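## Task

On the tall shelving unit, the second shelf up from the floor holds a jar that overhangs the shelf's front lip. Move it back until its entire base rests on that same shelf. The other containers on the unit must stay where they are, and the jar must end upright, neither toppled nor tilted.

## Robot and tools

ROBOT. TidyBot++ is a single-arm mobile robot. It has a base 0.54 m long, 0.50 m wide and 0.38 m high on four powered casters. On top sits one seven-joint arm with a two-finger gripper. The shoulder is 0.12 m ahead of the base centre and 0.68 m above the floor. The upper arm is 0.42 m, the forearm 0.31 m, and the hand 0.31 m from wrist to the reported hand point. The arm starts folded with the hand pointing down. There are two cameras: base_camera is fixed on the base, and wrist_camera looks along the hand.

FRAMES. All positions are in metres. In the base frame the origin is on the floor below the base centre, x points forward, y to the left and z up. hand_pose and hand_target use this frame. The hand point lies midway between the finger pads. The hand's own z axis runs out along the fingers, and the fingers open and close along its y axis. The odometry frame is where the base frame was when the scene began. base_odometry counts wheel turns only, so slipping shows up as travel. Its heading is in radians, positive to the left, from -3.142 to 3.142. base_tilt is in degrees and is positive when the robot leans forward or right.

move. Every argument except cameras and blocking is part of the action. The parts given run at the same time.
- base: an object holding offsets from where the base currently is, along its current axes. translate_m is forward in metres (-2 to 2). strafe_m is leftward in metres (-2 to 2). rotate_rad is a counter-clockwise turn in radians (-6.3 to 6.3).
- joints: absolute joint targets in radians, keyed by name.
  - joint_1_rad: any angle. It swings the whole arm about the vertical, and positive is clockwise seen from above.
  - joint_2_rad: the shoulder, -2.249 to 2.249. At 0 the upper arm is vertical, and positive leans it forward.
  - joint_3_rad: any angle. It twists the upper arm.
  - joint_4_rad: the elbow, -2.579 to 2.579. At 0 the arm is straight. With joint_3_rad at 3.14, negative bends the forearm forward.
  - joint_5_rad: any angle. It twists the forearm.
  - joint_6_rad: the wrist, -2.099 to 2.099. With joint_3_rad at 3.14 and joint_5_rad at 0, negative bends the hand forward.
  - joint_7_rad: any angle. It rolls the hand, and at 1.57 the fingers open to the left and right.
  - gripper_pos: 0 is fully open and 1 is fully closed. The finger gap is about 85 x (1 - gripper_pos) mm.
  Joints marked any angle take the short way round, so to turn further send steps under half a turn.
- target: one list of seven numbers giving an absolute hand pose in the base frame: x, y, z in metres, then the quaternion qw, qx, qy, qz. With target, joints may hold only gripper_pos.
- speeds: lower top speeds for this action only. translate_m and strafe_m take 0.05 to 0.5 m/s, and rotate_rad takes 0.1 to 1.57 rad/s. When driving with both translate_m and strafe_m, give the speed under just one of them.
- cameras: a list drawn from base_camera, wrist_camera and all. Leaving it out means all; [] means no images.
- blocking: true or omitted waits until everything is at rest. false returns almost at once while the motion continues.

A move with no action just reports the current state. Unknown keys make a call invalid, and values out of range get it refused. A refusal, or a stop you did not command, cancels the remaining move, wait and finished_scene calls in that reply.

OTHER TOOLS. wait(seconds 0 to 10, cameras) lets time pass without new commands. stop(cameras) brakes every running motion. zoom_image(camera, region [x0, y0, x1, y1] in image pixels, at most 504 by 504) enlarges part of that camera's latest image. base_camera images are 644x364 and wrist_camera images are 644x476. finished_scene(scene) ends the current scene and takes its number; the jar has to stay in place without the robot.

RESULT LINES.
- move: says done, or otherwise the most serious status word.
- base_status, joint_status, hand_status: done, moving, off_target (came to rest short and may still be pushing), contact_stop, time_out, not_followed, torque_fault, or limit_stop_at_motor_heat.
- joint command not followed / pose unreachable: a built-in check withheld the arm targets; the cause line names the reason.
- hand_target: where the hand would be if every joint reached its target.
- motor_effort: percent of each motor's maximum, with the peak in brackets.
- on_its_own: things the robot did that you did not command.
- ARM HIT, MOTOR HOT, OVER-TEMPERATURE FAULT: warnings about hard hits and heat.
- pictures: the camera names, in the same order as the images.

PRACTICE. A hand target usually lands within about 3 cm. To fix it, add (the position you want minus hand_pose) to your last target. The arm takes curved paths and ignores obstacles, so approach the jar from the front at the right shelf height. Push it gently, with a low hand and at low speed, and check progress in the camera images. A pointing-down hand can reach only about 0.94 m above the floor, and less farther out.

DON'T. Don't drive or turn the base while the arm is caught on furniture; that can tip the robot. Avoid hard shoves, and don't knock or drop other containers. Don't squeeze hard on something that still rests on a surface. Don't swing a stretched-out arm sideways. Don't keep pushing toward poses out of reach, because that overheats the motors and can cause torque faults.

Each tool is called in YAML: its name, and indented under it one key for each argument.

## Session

move:
  joints: {"joint_6_rad": 0.6}

move:
  base: {"rotate_rad": 1.4}
  cameras: ["wrist_camera"]

Scene clock: 2.03 s.
move: done
base_odometry: x=+0.000 y=+0.000 heading=+0.000
base_tilt: forward=+0.1 right=+0.1
base_status: not commanded
joint_positions: joint_1_rad=+0.042 joint_2_rad=-0.336 joint_3_rad=+3.157 joint_4_rad=-2.537 joint_5_rad=+0.049 joint_6_rad=+0.532 joint_7_rad=+1.562 gripper_pos=+0.000
joint_status: all done
motor_effort: joint_1_rad=+0(0) joint_2_rad=-6(6) joint_3_rad=+1(1) joint_4_rad=+18(19) joint_5_rad=-1(2) joint_6_rad=+9(9) joint_7_rad=+0(1)
hand_pose: x=+0.5438 y=-0.0159 z=+0.8631 quat_wxyz=(+0.019, +0.741, -0.002, +0.671) (m; base frame)
hand_target: x=+0.5444 y=-0.0151 z=+0.8817 quat_wxyz=(+0.019, +0.719, -0.001, +0.694) (m; base frame)
hand_status: not commanded
pictures: base_camera, wrist_camera
camera_calibration:
wrist_camera: T_world_to_cam=[[-0.0429797, -0.999071, 0.00317303, 0.00452232], [-0.0435703, -0.00129858, -0.99905, 0.949705], [0.998125, -0.0430771, -0.043474, -0.379969], [0, 0, 0, 1]] pos_world=[0.42083, -0.0106166, 0.932269]

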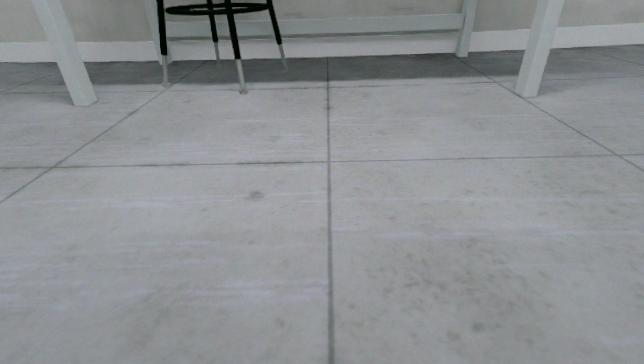

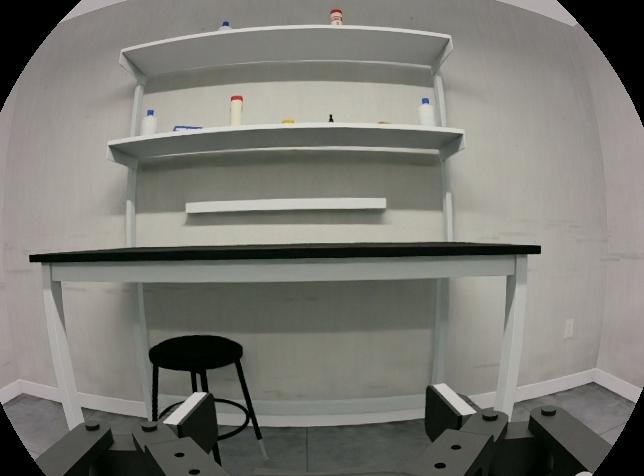

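Scene clock: 4.20 s.
move: done
base_odometry: x=+0.000 y=+0.000 heading=+1.399
base_tilt: forward=+0.2 right=+0.1
base_status: done
joint_positions: joint_1_rad=+0.042 joint_2_rad=-0.336 joint_3_rad=+3.157 joint_4_rad=-2.537 joint_5_rad=+0.049 joint_6_rad=+0.533 joint_7_rad=+1.562 gripper_pos=+0.000
joint_status: not commanded
motor_effort: joint_1_rad=+0(1) joint_2_rad=-6(7) joint_3_rad=+1(2) joint_4_rad=+18(19) joint_5_rad=-1(2) joint_6_rad=+9(9) joint_7_rad=-1(1)
hand_pose: x=+0.5439 y=-0.0159 z=+0.8633 quat_wxyz=(+0.019, +0.741, -0.002, +0.671) (m; base frame)
hand_target: x=+0.5444 y=-0.0151 z=+0.8817 quat_wxyz=(+0.019, +0.719, -0.001, +0.694) (m; base frame)
hand_status: not commanded
pictures: wrist_camera
camera_calibration:
wrist_camera: T_world_to_cam=[[-0.0429276, -0.999073, 0.00316187, 0.00452348], [-0.042841, -0.00132112, -0.999081, 0.949562], [0.998159, -0.0430236, -0.0427446, -0.380629], [0, 0, 0, 1]] pos_world=[0.420802, -0.0106022, 0.932405]

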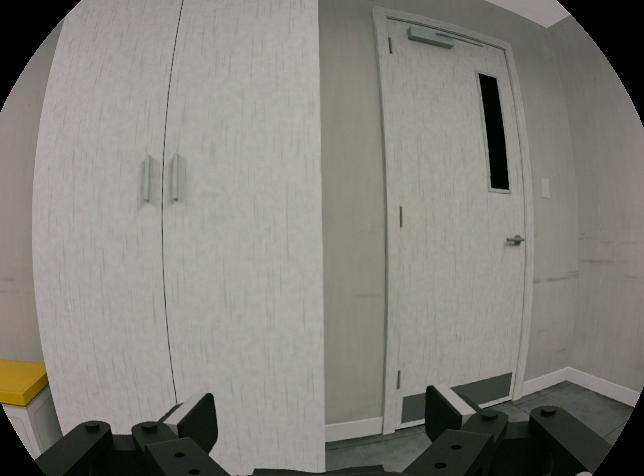

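move:
  base: {"rotate_rad": 1.7}
  cameras: ["wrist_camera"]

Scene clock: 8.57 s.
move: done
base_odometry: x=+0.000 y=+0.000 heading=+3.099
base_tilt: forward=+0.1 right=+0.1
base_status: done
joint_positions: joint_1_rad=+0.042 joint_2_rad=-0.336 joint_3_rad=+3.157 joint_4_rad=-2.537 joint_5_rad=+0.049 joint_6_rad=+0.533 joint_7_rad=+1.562 gripper_pos=+0.000
joint_status: not commanded
motor_effort: joint_1_rad=+0(1) joint_2_rad=-6(7) joint_3_rad=+0(2) joint_4_rad=+19(19) joint_5_rad=-1(2) joint_6_rad=+9(9) joint_7_rad=+0(1)
hand_pose: x=+0.5439 y=-0.0159 z=+0.8634 quat_wxyz=(+0.019, +0.741, -0.002, +0.671) (m; base frame)
hand_target: x=+0.5444 y=-0.0151 z=+0.8817 quat_wxyz=(+0.019, +0.719, -0.001, +0.694) (m; base frame)
hand_status: not commanded
pictures: wrist_camera
camera_calibration:
wrist_camera: T_world_to_cam=[[-0.0429219, -0.999073, 0.00315908, 0.00452464], [-0.0426587, -0.00132644, -0.999089, 0.949526], [0.998167, -0.0430176, -0.0425623, -0.380793], [0, 0, 0, 1]] pos_world=[0.420795, -0.0106009, 0.932439]

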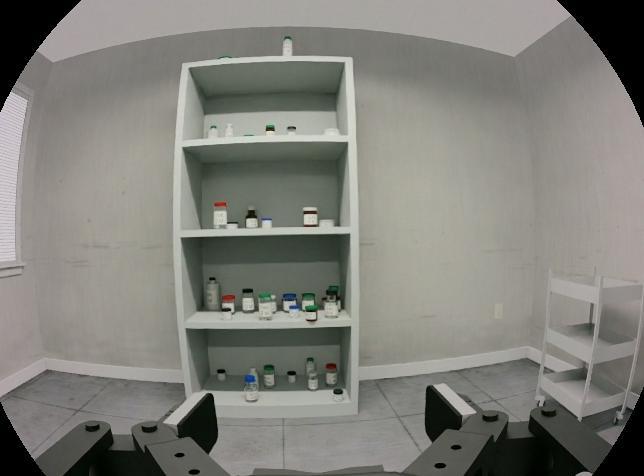

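zoom_image:
  camera: "wrist_camera"
  region: [180, 260, 360, 420]

Scaled by 2.800.

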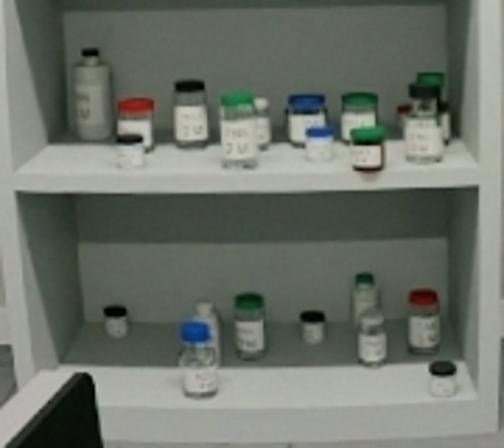

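move:
  base: {"translate_m": 1.04, "strafe_m": -0.134, "rotate_rad": 0.07}
  joints: {"joint_6_rad": 0.15}

zoom_image:
  camera: "wrist_camera"
  region: [200, 200, 440, 400]

Scene clock: 30.10 s.
move: done
base_odometry: x=-1.034 y=+0.178 heading=-3.114
base_tilt: forward=+0.1 right=+0.1
base_status: done
joint_positions: joint_1_rad=+0.042 joint_2_rad=-0.337 joint_3_rad=+3.157 joint_4_rad=-2.542 joint_5_rad=+0.049 joint_6_rad=+0.193 joint_7_rad=+1.562 gripper_pos=+0.000
joint_status: all done
motor_effort: joint_1_rad=+0(1) joint_2_rad=-6(7) joint_3_rad=+1(2) joint_4_rad=+18(21) joint_5_rad=-1(2) joint_6_rad=+7(9) joint_7_rad=+0(1)
hand_pose: x=+0.5142 y=-0.0184 z=+0.7596 quat_wxyz=(+0.019, +0.845, -0.006, +0.535) (m; base frame)
hand_target: x=+0.5085 y=-0.0187 z=+0.7475 quat_wxyz=(+0.019, +0.856, -0.007, +0.516) (m; base frame)
hand_status: not commanded
pictures: base_camera, wrist_camera
camera_calibration:
wrist_camera: T_world_to_cam=[[-0.0522926, -0.998582, 0.00997738, 0.000652674], [-0.376425, 0.0104562, -0.926388, 0.961183], [0.92497, -0.052199, -0.376438, -0.064611], [0, 0, 0, 1]] pos_world=[0.421611, -0.0127712, 0.8661]

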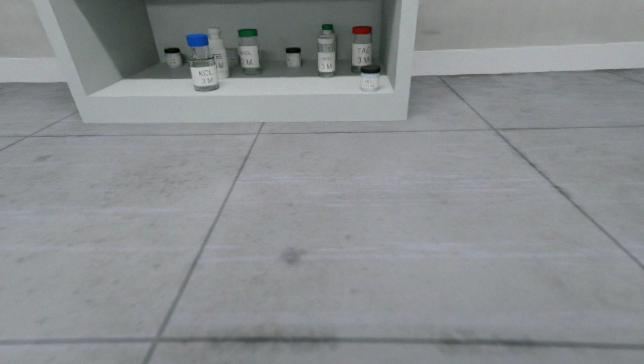

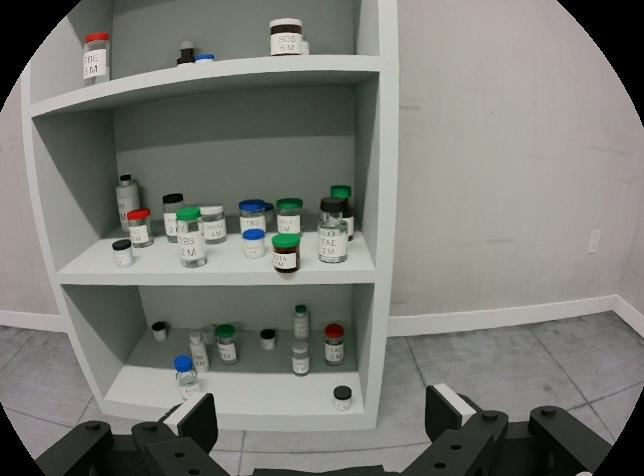

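Scaled by 2.100.

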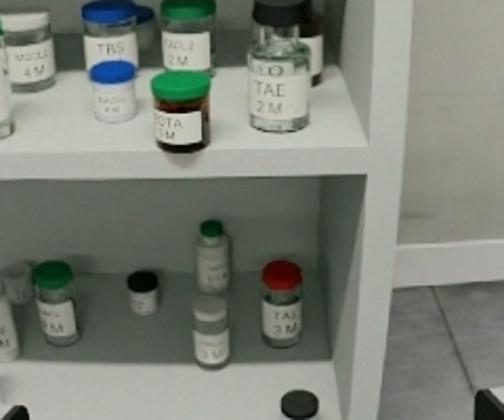

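zoom_image:
  camera: "wrist_camera"
  region: [210, 220, 400, 320]

Scaled by 2.653.

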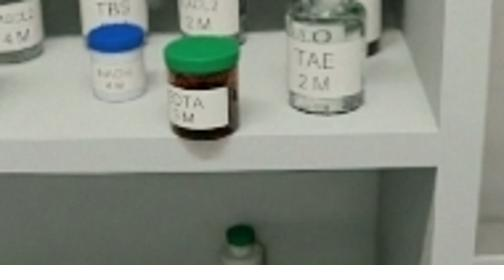

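move:
  base: {"translate_m": 0.18}
  joints: {"joint_1_rad": 0.0, "joint_2_rad": 1.02, "joint_3_rad": 3.14, "joint_4_rad": -2.145, "joint_5_rad": 0.0, "joint_6_rad": 1.67, "joint_7_rad": 1.57, "gripper_pos": 0.65}

Scene clock: 65.57 s.
move: done
base_odometry: x=-1.214 y=+0.173 heading=-3.114
base_tilt: forward=+0.2 right=+0.1
base_status: done
joint_positions: joint_1_rad=+0.017 joint_2_rad=+1.017 joint_3_rad=+3.157 joint_4_rad=-2.156 joint_5_rad=+0.047 joint_6_rad=+1.600 joint_7_rad=+1.562 gripper_pos=+0.650
joint_status: all done
motor_effort: joint_1_rad=+0(1) joint_2_rad=-37(39) joint_3_rad=-1(2) joint_4_rad=+5(20) joint_5_rad=-1(2) joint_6_rad=+8(10) joint_7_rad=-1(2)
hand_pose: x=+0.7781 y=-0.0020 z=+0.5880 quat_wxyz=(-0.007, +0.708, +0.009, +0.706) (m; base frame)
hand_target: x=+0.7806 y=+0.0020 z=+0.6114 quat_wxyz=(-0.001, +0.680, +0.000, +0.733) (m; base frame)
hand_status: not commanded
pictures: base_camera, wrist_camera
camera_calibration:
wrist_camera: T_world_to_cam=[[0.00950852, -0.99974, -0.0207099, 0.00250859], [0.051995, 0.0211772, -0.998423, 0.610444], [0.998602, 0.00841671, 0.0521829, -0.681646], [0, 0, 0, 1]] pos_world=[0.648929, -0.00468231, 0.645103]

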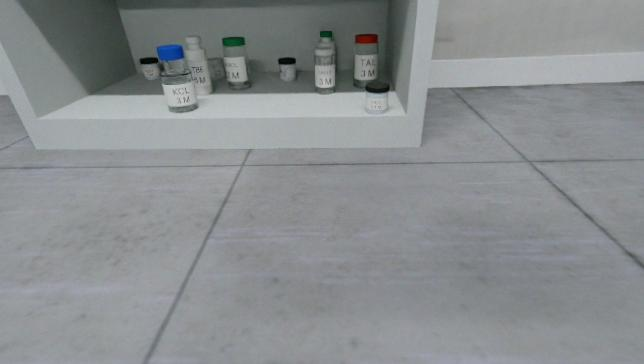

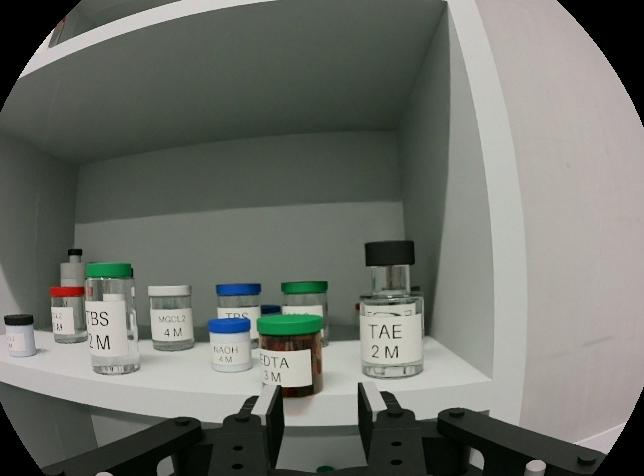

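move:
  base: {"translate_m": 0.07, "strafe_m": 0.02}
  speeds: {"translate_m": 0.15}
  joints: {"joint_2_rad": 1.042}
  cameras: ["wrist_camera"]

zoom_image:
  camera: "wrist_camera"
  region: [200, 276, 450, 476]

Scene clock: 81.00 s.
move: done
base_odometry: x=-1.283 y=+0.152 heading=-3.114
base_tilt: forward=+0.1 right=+0.1
base_status: done
joint_positions: joint_1_rad=+0.013 joint_2_rad=+1.037 joint_3_rad=+3.157 joint_4_rad=-2.150 joint_5_rad=+0.046 joint_6_rad=+1.605 joint_7_rad=+1.562 gripper_pos=+0.650
joint_status: all done
motor_effort: joint_1_rad=+0(1) joint_2_rad=-37(39) joint_3_rad=+0(2) joint_4_rad=+5(6) joint_5_rad=+0(2) joint_6_rad=+9(9) joint_7_rad=-1(1)
hand_pose: x=+0.7782 y=+0.0008 z=+0.5782 quat_wxyz=(-0.008, +0.711, +0.010, +0.703) (m; base frame)
hand_target: x=+0.7789 y=+0.0020 z=+0.5968 quat_wxyz=(-0.001, +0.688, +0.000, +0.726) (m; base frame)
hand_status: not commanded
pictures: wrist_camera
camera_calibration:
wrist_camera: T_world_to_cam=[[0.0131723, -0.999692, -0.0210503, 0.00252189], [0.0430757, 0.0215999, -0.998838, 0.607735], [0.998985, 0.0122502, 0.043347, -0.676484], [0, 0, 0, 1]] pos_world=[0.649585, -0.00231882, 0.636405]

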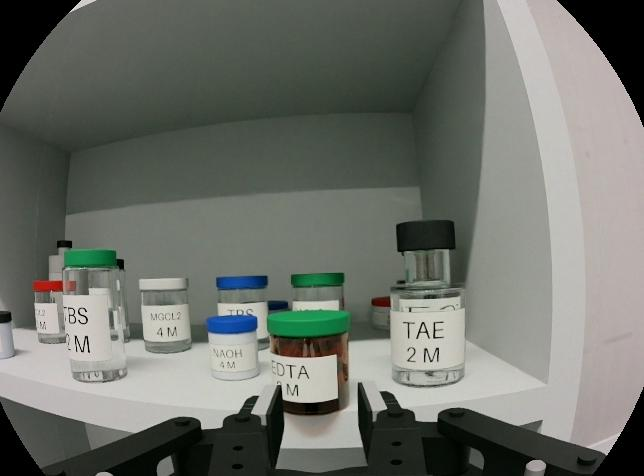

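Scaled by 2.016.

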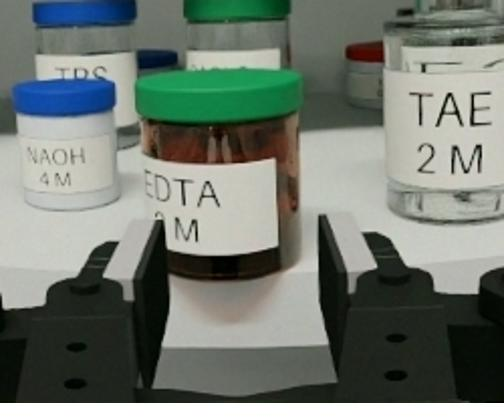

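move:
  base: {"translate_m": 0.06, "strafe_m": 0.006}
  speeds: {"translate_m": 0.15}
  joints: {"joint_2_rad": 1.056}
  cameras: ["wrist_camera"]

zoom_image:
  camera: "wrist_camera"
  region: [200, 276, 450, 476]

Scene clock: 92.53 s.
move: done
base_odometry: x=-1.343 y=+0.144 heading=-3.114
base_tilt: forward=+0.2 right=+0.1
base_status: done
joint_positions: joint_1_rad=+0.013 joint_2_rad=+1.049 joint_3_rad=+3.157 joint_4_rad=-2.147 joint_5_rad=+0.046 joint_6_rad=+1.605 joint_7_rad=+1.562 gripper_pos=+0.650
joint_status: all done
motor_effort: joint_1_rad=+0(2) joint_2_rad=-38(39) joint_3_rad=+0(2) joint_4_rad=+5(5) joint_5_rad=-1(2) joint_6_rad=+9(9) joint_7_rad=+0(1)
hand_pose: x=+0.7779 y=+0.0008 z=+0.5712 quat_wxyz=(-0.008, +0.714, +0.010, +0.700) (m; base frame)
hand_target: x=+0.7776 y=+0.0020 z=+0.5876 quat_wxyz=(-0.001, +0.693, -0.001, +0.721) (m; base frame)
hand_status: not commanded
pictures: wrist_camera
camera_calibration:
wrist_camera: T_world_to_cam=[[0.0127746, -0.999692, -0.0212552, 0.00274203], [0.0347755, 0.0216882, -0.99916, 0.607445], [0.999314, 0.0120247, 0.0350419, -0.671402], [0, 0, 0, 1]] pos_world=[0.649782, -0.00235979, 0.63052]

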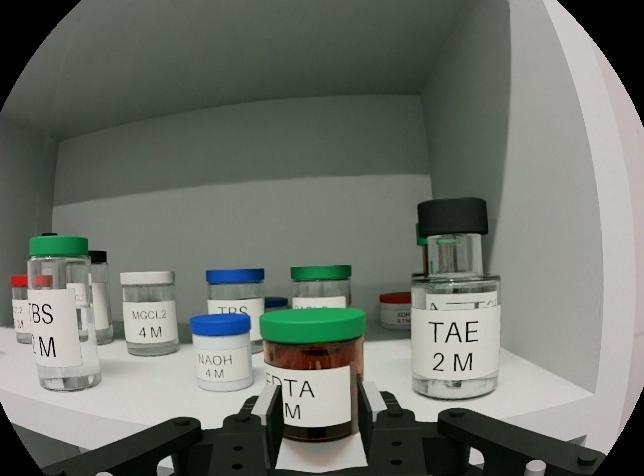

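Scaled by 2.016.

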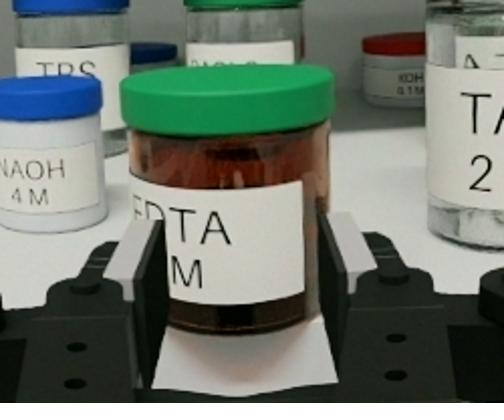

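move:
  base: {"translate_m": 0.055, "strafe_m": 0.003}
  speeds: {"translate_m": 0.05}
  cameras: ["wrist_camera"]

zoom_image:
  camera: "wrist_camera"
  region: [200, 276, 450, 476]

Scene clock: 97.07 s.
move: done
base_odometry: x=-1.398 y=+0.139 heading=-3.114
base_tilt: forward=+0.2 right=+0.1
base_status: done
joint_positions: joint_1_rad=+0.013 joint_2_rad=+1.050 joint_3_rad=+3.157 joint_4_rad=-2.147 joint_5_rad=+0.046 joint_6_rad=+1.606 joint_7_rad=+1.562 gripper_pos=+0.650
joint_status: not commanded
motor_effort: joint_1_rad=+0(1) joint_2_rad=-38(39) joint_3_rad=-1(2) joint_4_rad=+4(6) joint_5_rad=-1(2) joint_6_rad=+9(9) joint_7_rad=+0(1)
hand_pose: x=+0.7779 y=+0.0007 z=+0.5710 quat_wxyz=(-0.008, +0.714, +0.010, +0.700) (m; base frame)
hand_target: x=+0.7776 y=+0.0020 z=+0.5876 quat_wxyz=(-0.001, +0.693, -0.001, +0.721) (m; base frame)
hand_status: not commanded
pictures: wrist_camera
camera_calibration:
wrist_camera: T_world_to_cam=[[0.0126197, -0.999694, -0.0212605, 0.00282429], [0.0345251, 0.0216851, -0.999169, 0.607373], [0.999324, 0.0118752, 0.0347882, -0.671216], [0, 0, 0, 1]] pos_world=[0.649757, -0.0023767, 0.630279]

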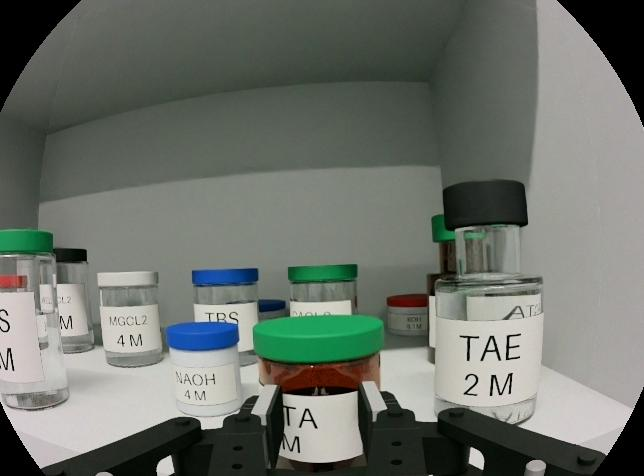

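Scaled by 2.016.

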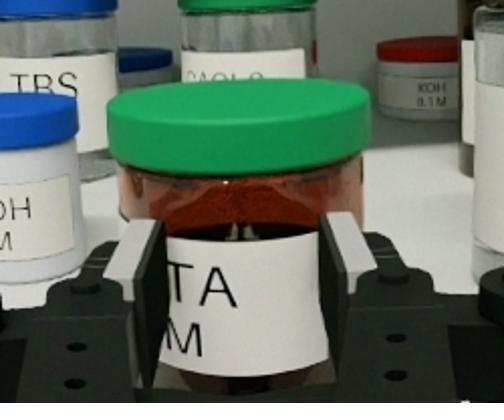

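move:
  base: {"translate_m": 0.027}
  speeds: {"translate_m": 0.05}
  cameras: ["wrist_camera"]

move:
  base: {"translate_m": -0.2}
  speeds: {"translate_m": 0.2}
  cameras: ["wrist_camera"]

zoom_image:
  camera: "wrist_camera"
  region: [200, 250, 450, 450]

Scene clock: 105.33 s.
move: done
base_odometry: x=-1.426 y=+0.138 heading=-3.114
base_tilt: forward=+0.2 right=+0.1
base_status: done
joint_positions: joint_1_rad=+0.013 joint_2_rad=+1.050 joint_3_rad=+3.157 joint_4_rad=-2.146 joint_5_rad=+0.046 joint_6_rad=+1.606 joint_7_rad=+1.562 gripper_pos=+0.650
joint_status: not commanded
motor_effort: joint_1_rad=+0(1) joint_2_rad=-38(39) joint_3_rad=+0(2) joint_4_rad=+5(6) joint_5_rad=+0(2) joint_6_rad=+8(9) joint_7_rad=+0(1)
hand_pose: x=+0.7778 y=+0.0007 z=+0.5707 quat_wxyz=(-0.008, +0.714, +0.010, +0.700) (m; base frame)
hand_target: x=+0.7776 y=+0.0020 z=+0.5876 quat_wxyz=(-0.001, +0.693, -0.001, +0.721) (m; base frame)
hand_status: not commanded
pictures: wrist_camera
camera_calibration:
wrist_camera: T_world_to_cam=[[0.0125616, -0.999695, -0.0212762, 0.00285689], [0.0343948, 0.0216972, -0.999173, 0.607223], [0.999329, 0.0118194, 0.0346569, -0.671089], [0, 0, 0, 1]] pos_world=[0.649718, -0.00238714, 0.630039]

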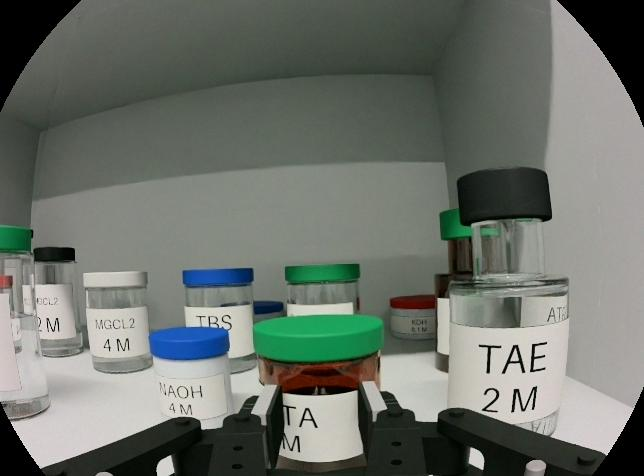

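Scene clock: 107.07 s.
move: done
base_odometry: x=-1.226 y=+0.144 heading=-3.114
base_tilt: forward=+0.2 right=+0.1
base_status: done
joint_positions: joint_1_rad=+0.011 joint_2_rad=+1.051 joint_3_rad=+3.157 joint_4_rad=-2.146 joint_5_rad=+0.045 joint_6_rad=+1.606 joint_7_rad=+1.562 gripper_pos=+0.650
joint_status: not commanded
motor_effort: joint_1_rad=+0(1) joint_2_rad=-38(39) joint_3_rad=-1(2) joint_4_rad=+5(6) joint_5_rad=-1(2) joint_6_rad=+8(9) joint_7_rad=+0(1)
hand_pose: x=+0.7779 y=+0.0012 z=+0.5705 quat_wxyz=(-0.008, +0.714, +0.010, +0.700) (m; base frame)
hand_target: x=+0.7776 y=+0.0020 z=+0.5876 quat_wxyz=(-0.001, +0.693, -0.001, +0.721) (m; base frame)
hand_status: not commanded
pictures: wrist_camera
camera_calibration:
wrist_camera: T_world_to_cam=[[0.0129097, -0.999691, -0.0212598, 0.00307224], [0.0343426, 0.0216923, -0.999175, 0.606993], [0.999327, 0.012169, 0.0346121, -0.67115], [0, 0, 0, 1]] pos_world=[0.649812, -0.00192857, 0.629787]

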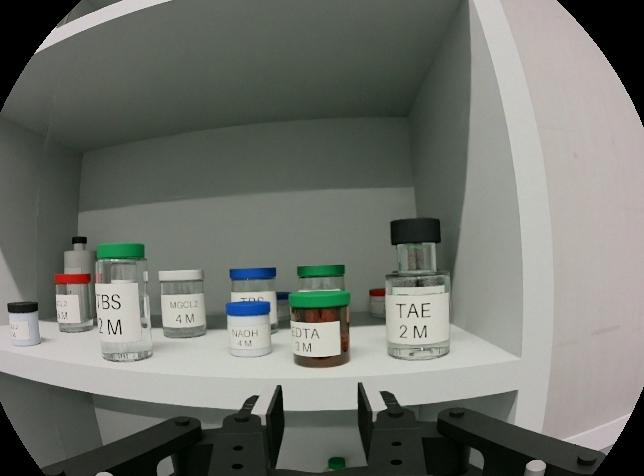

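Scaled by 2.016.

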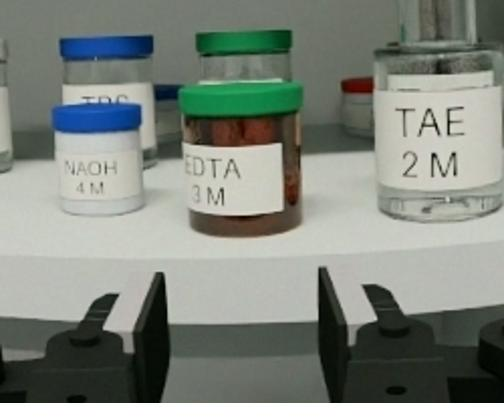

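finished_scene:
  scene: 2

The scene is finished: the task was done.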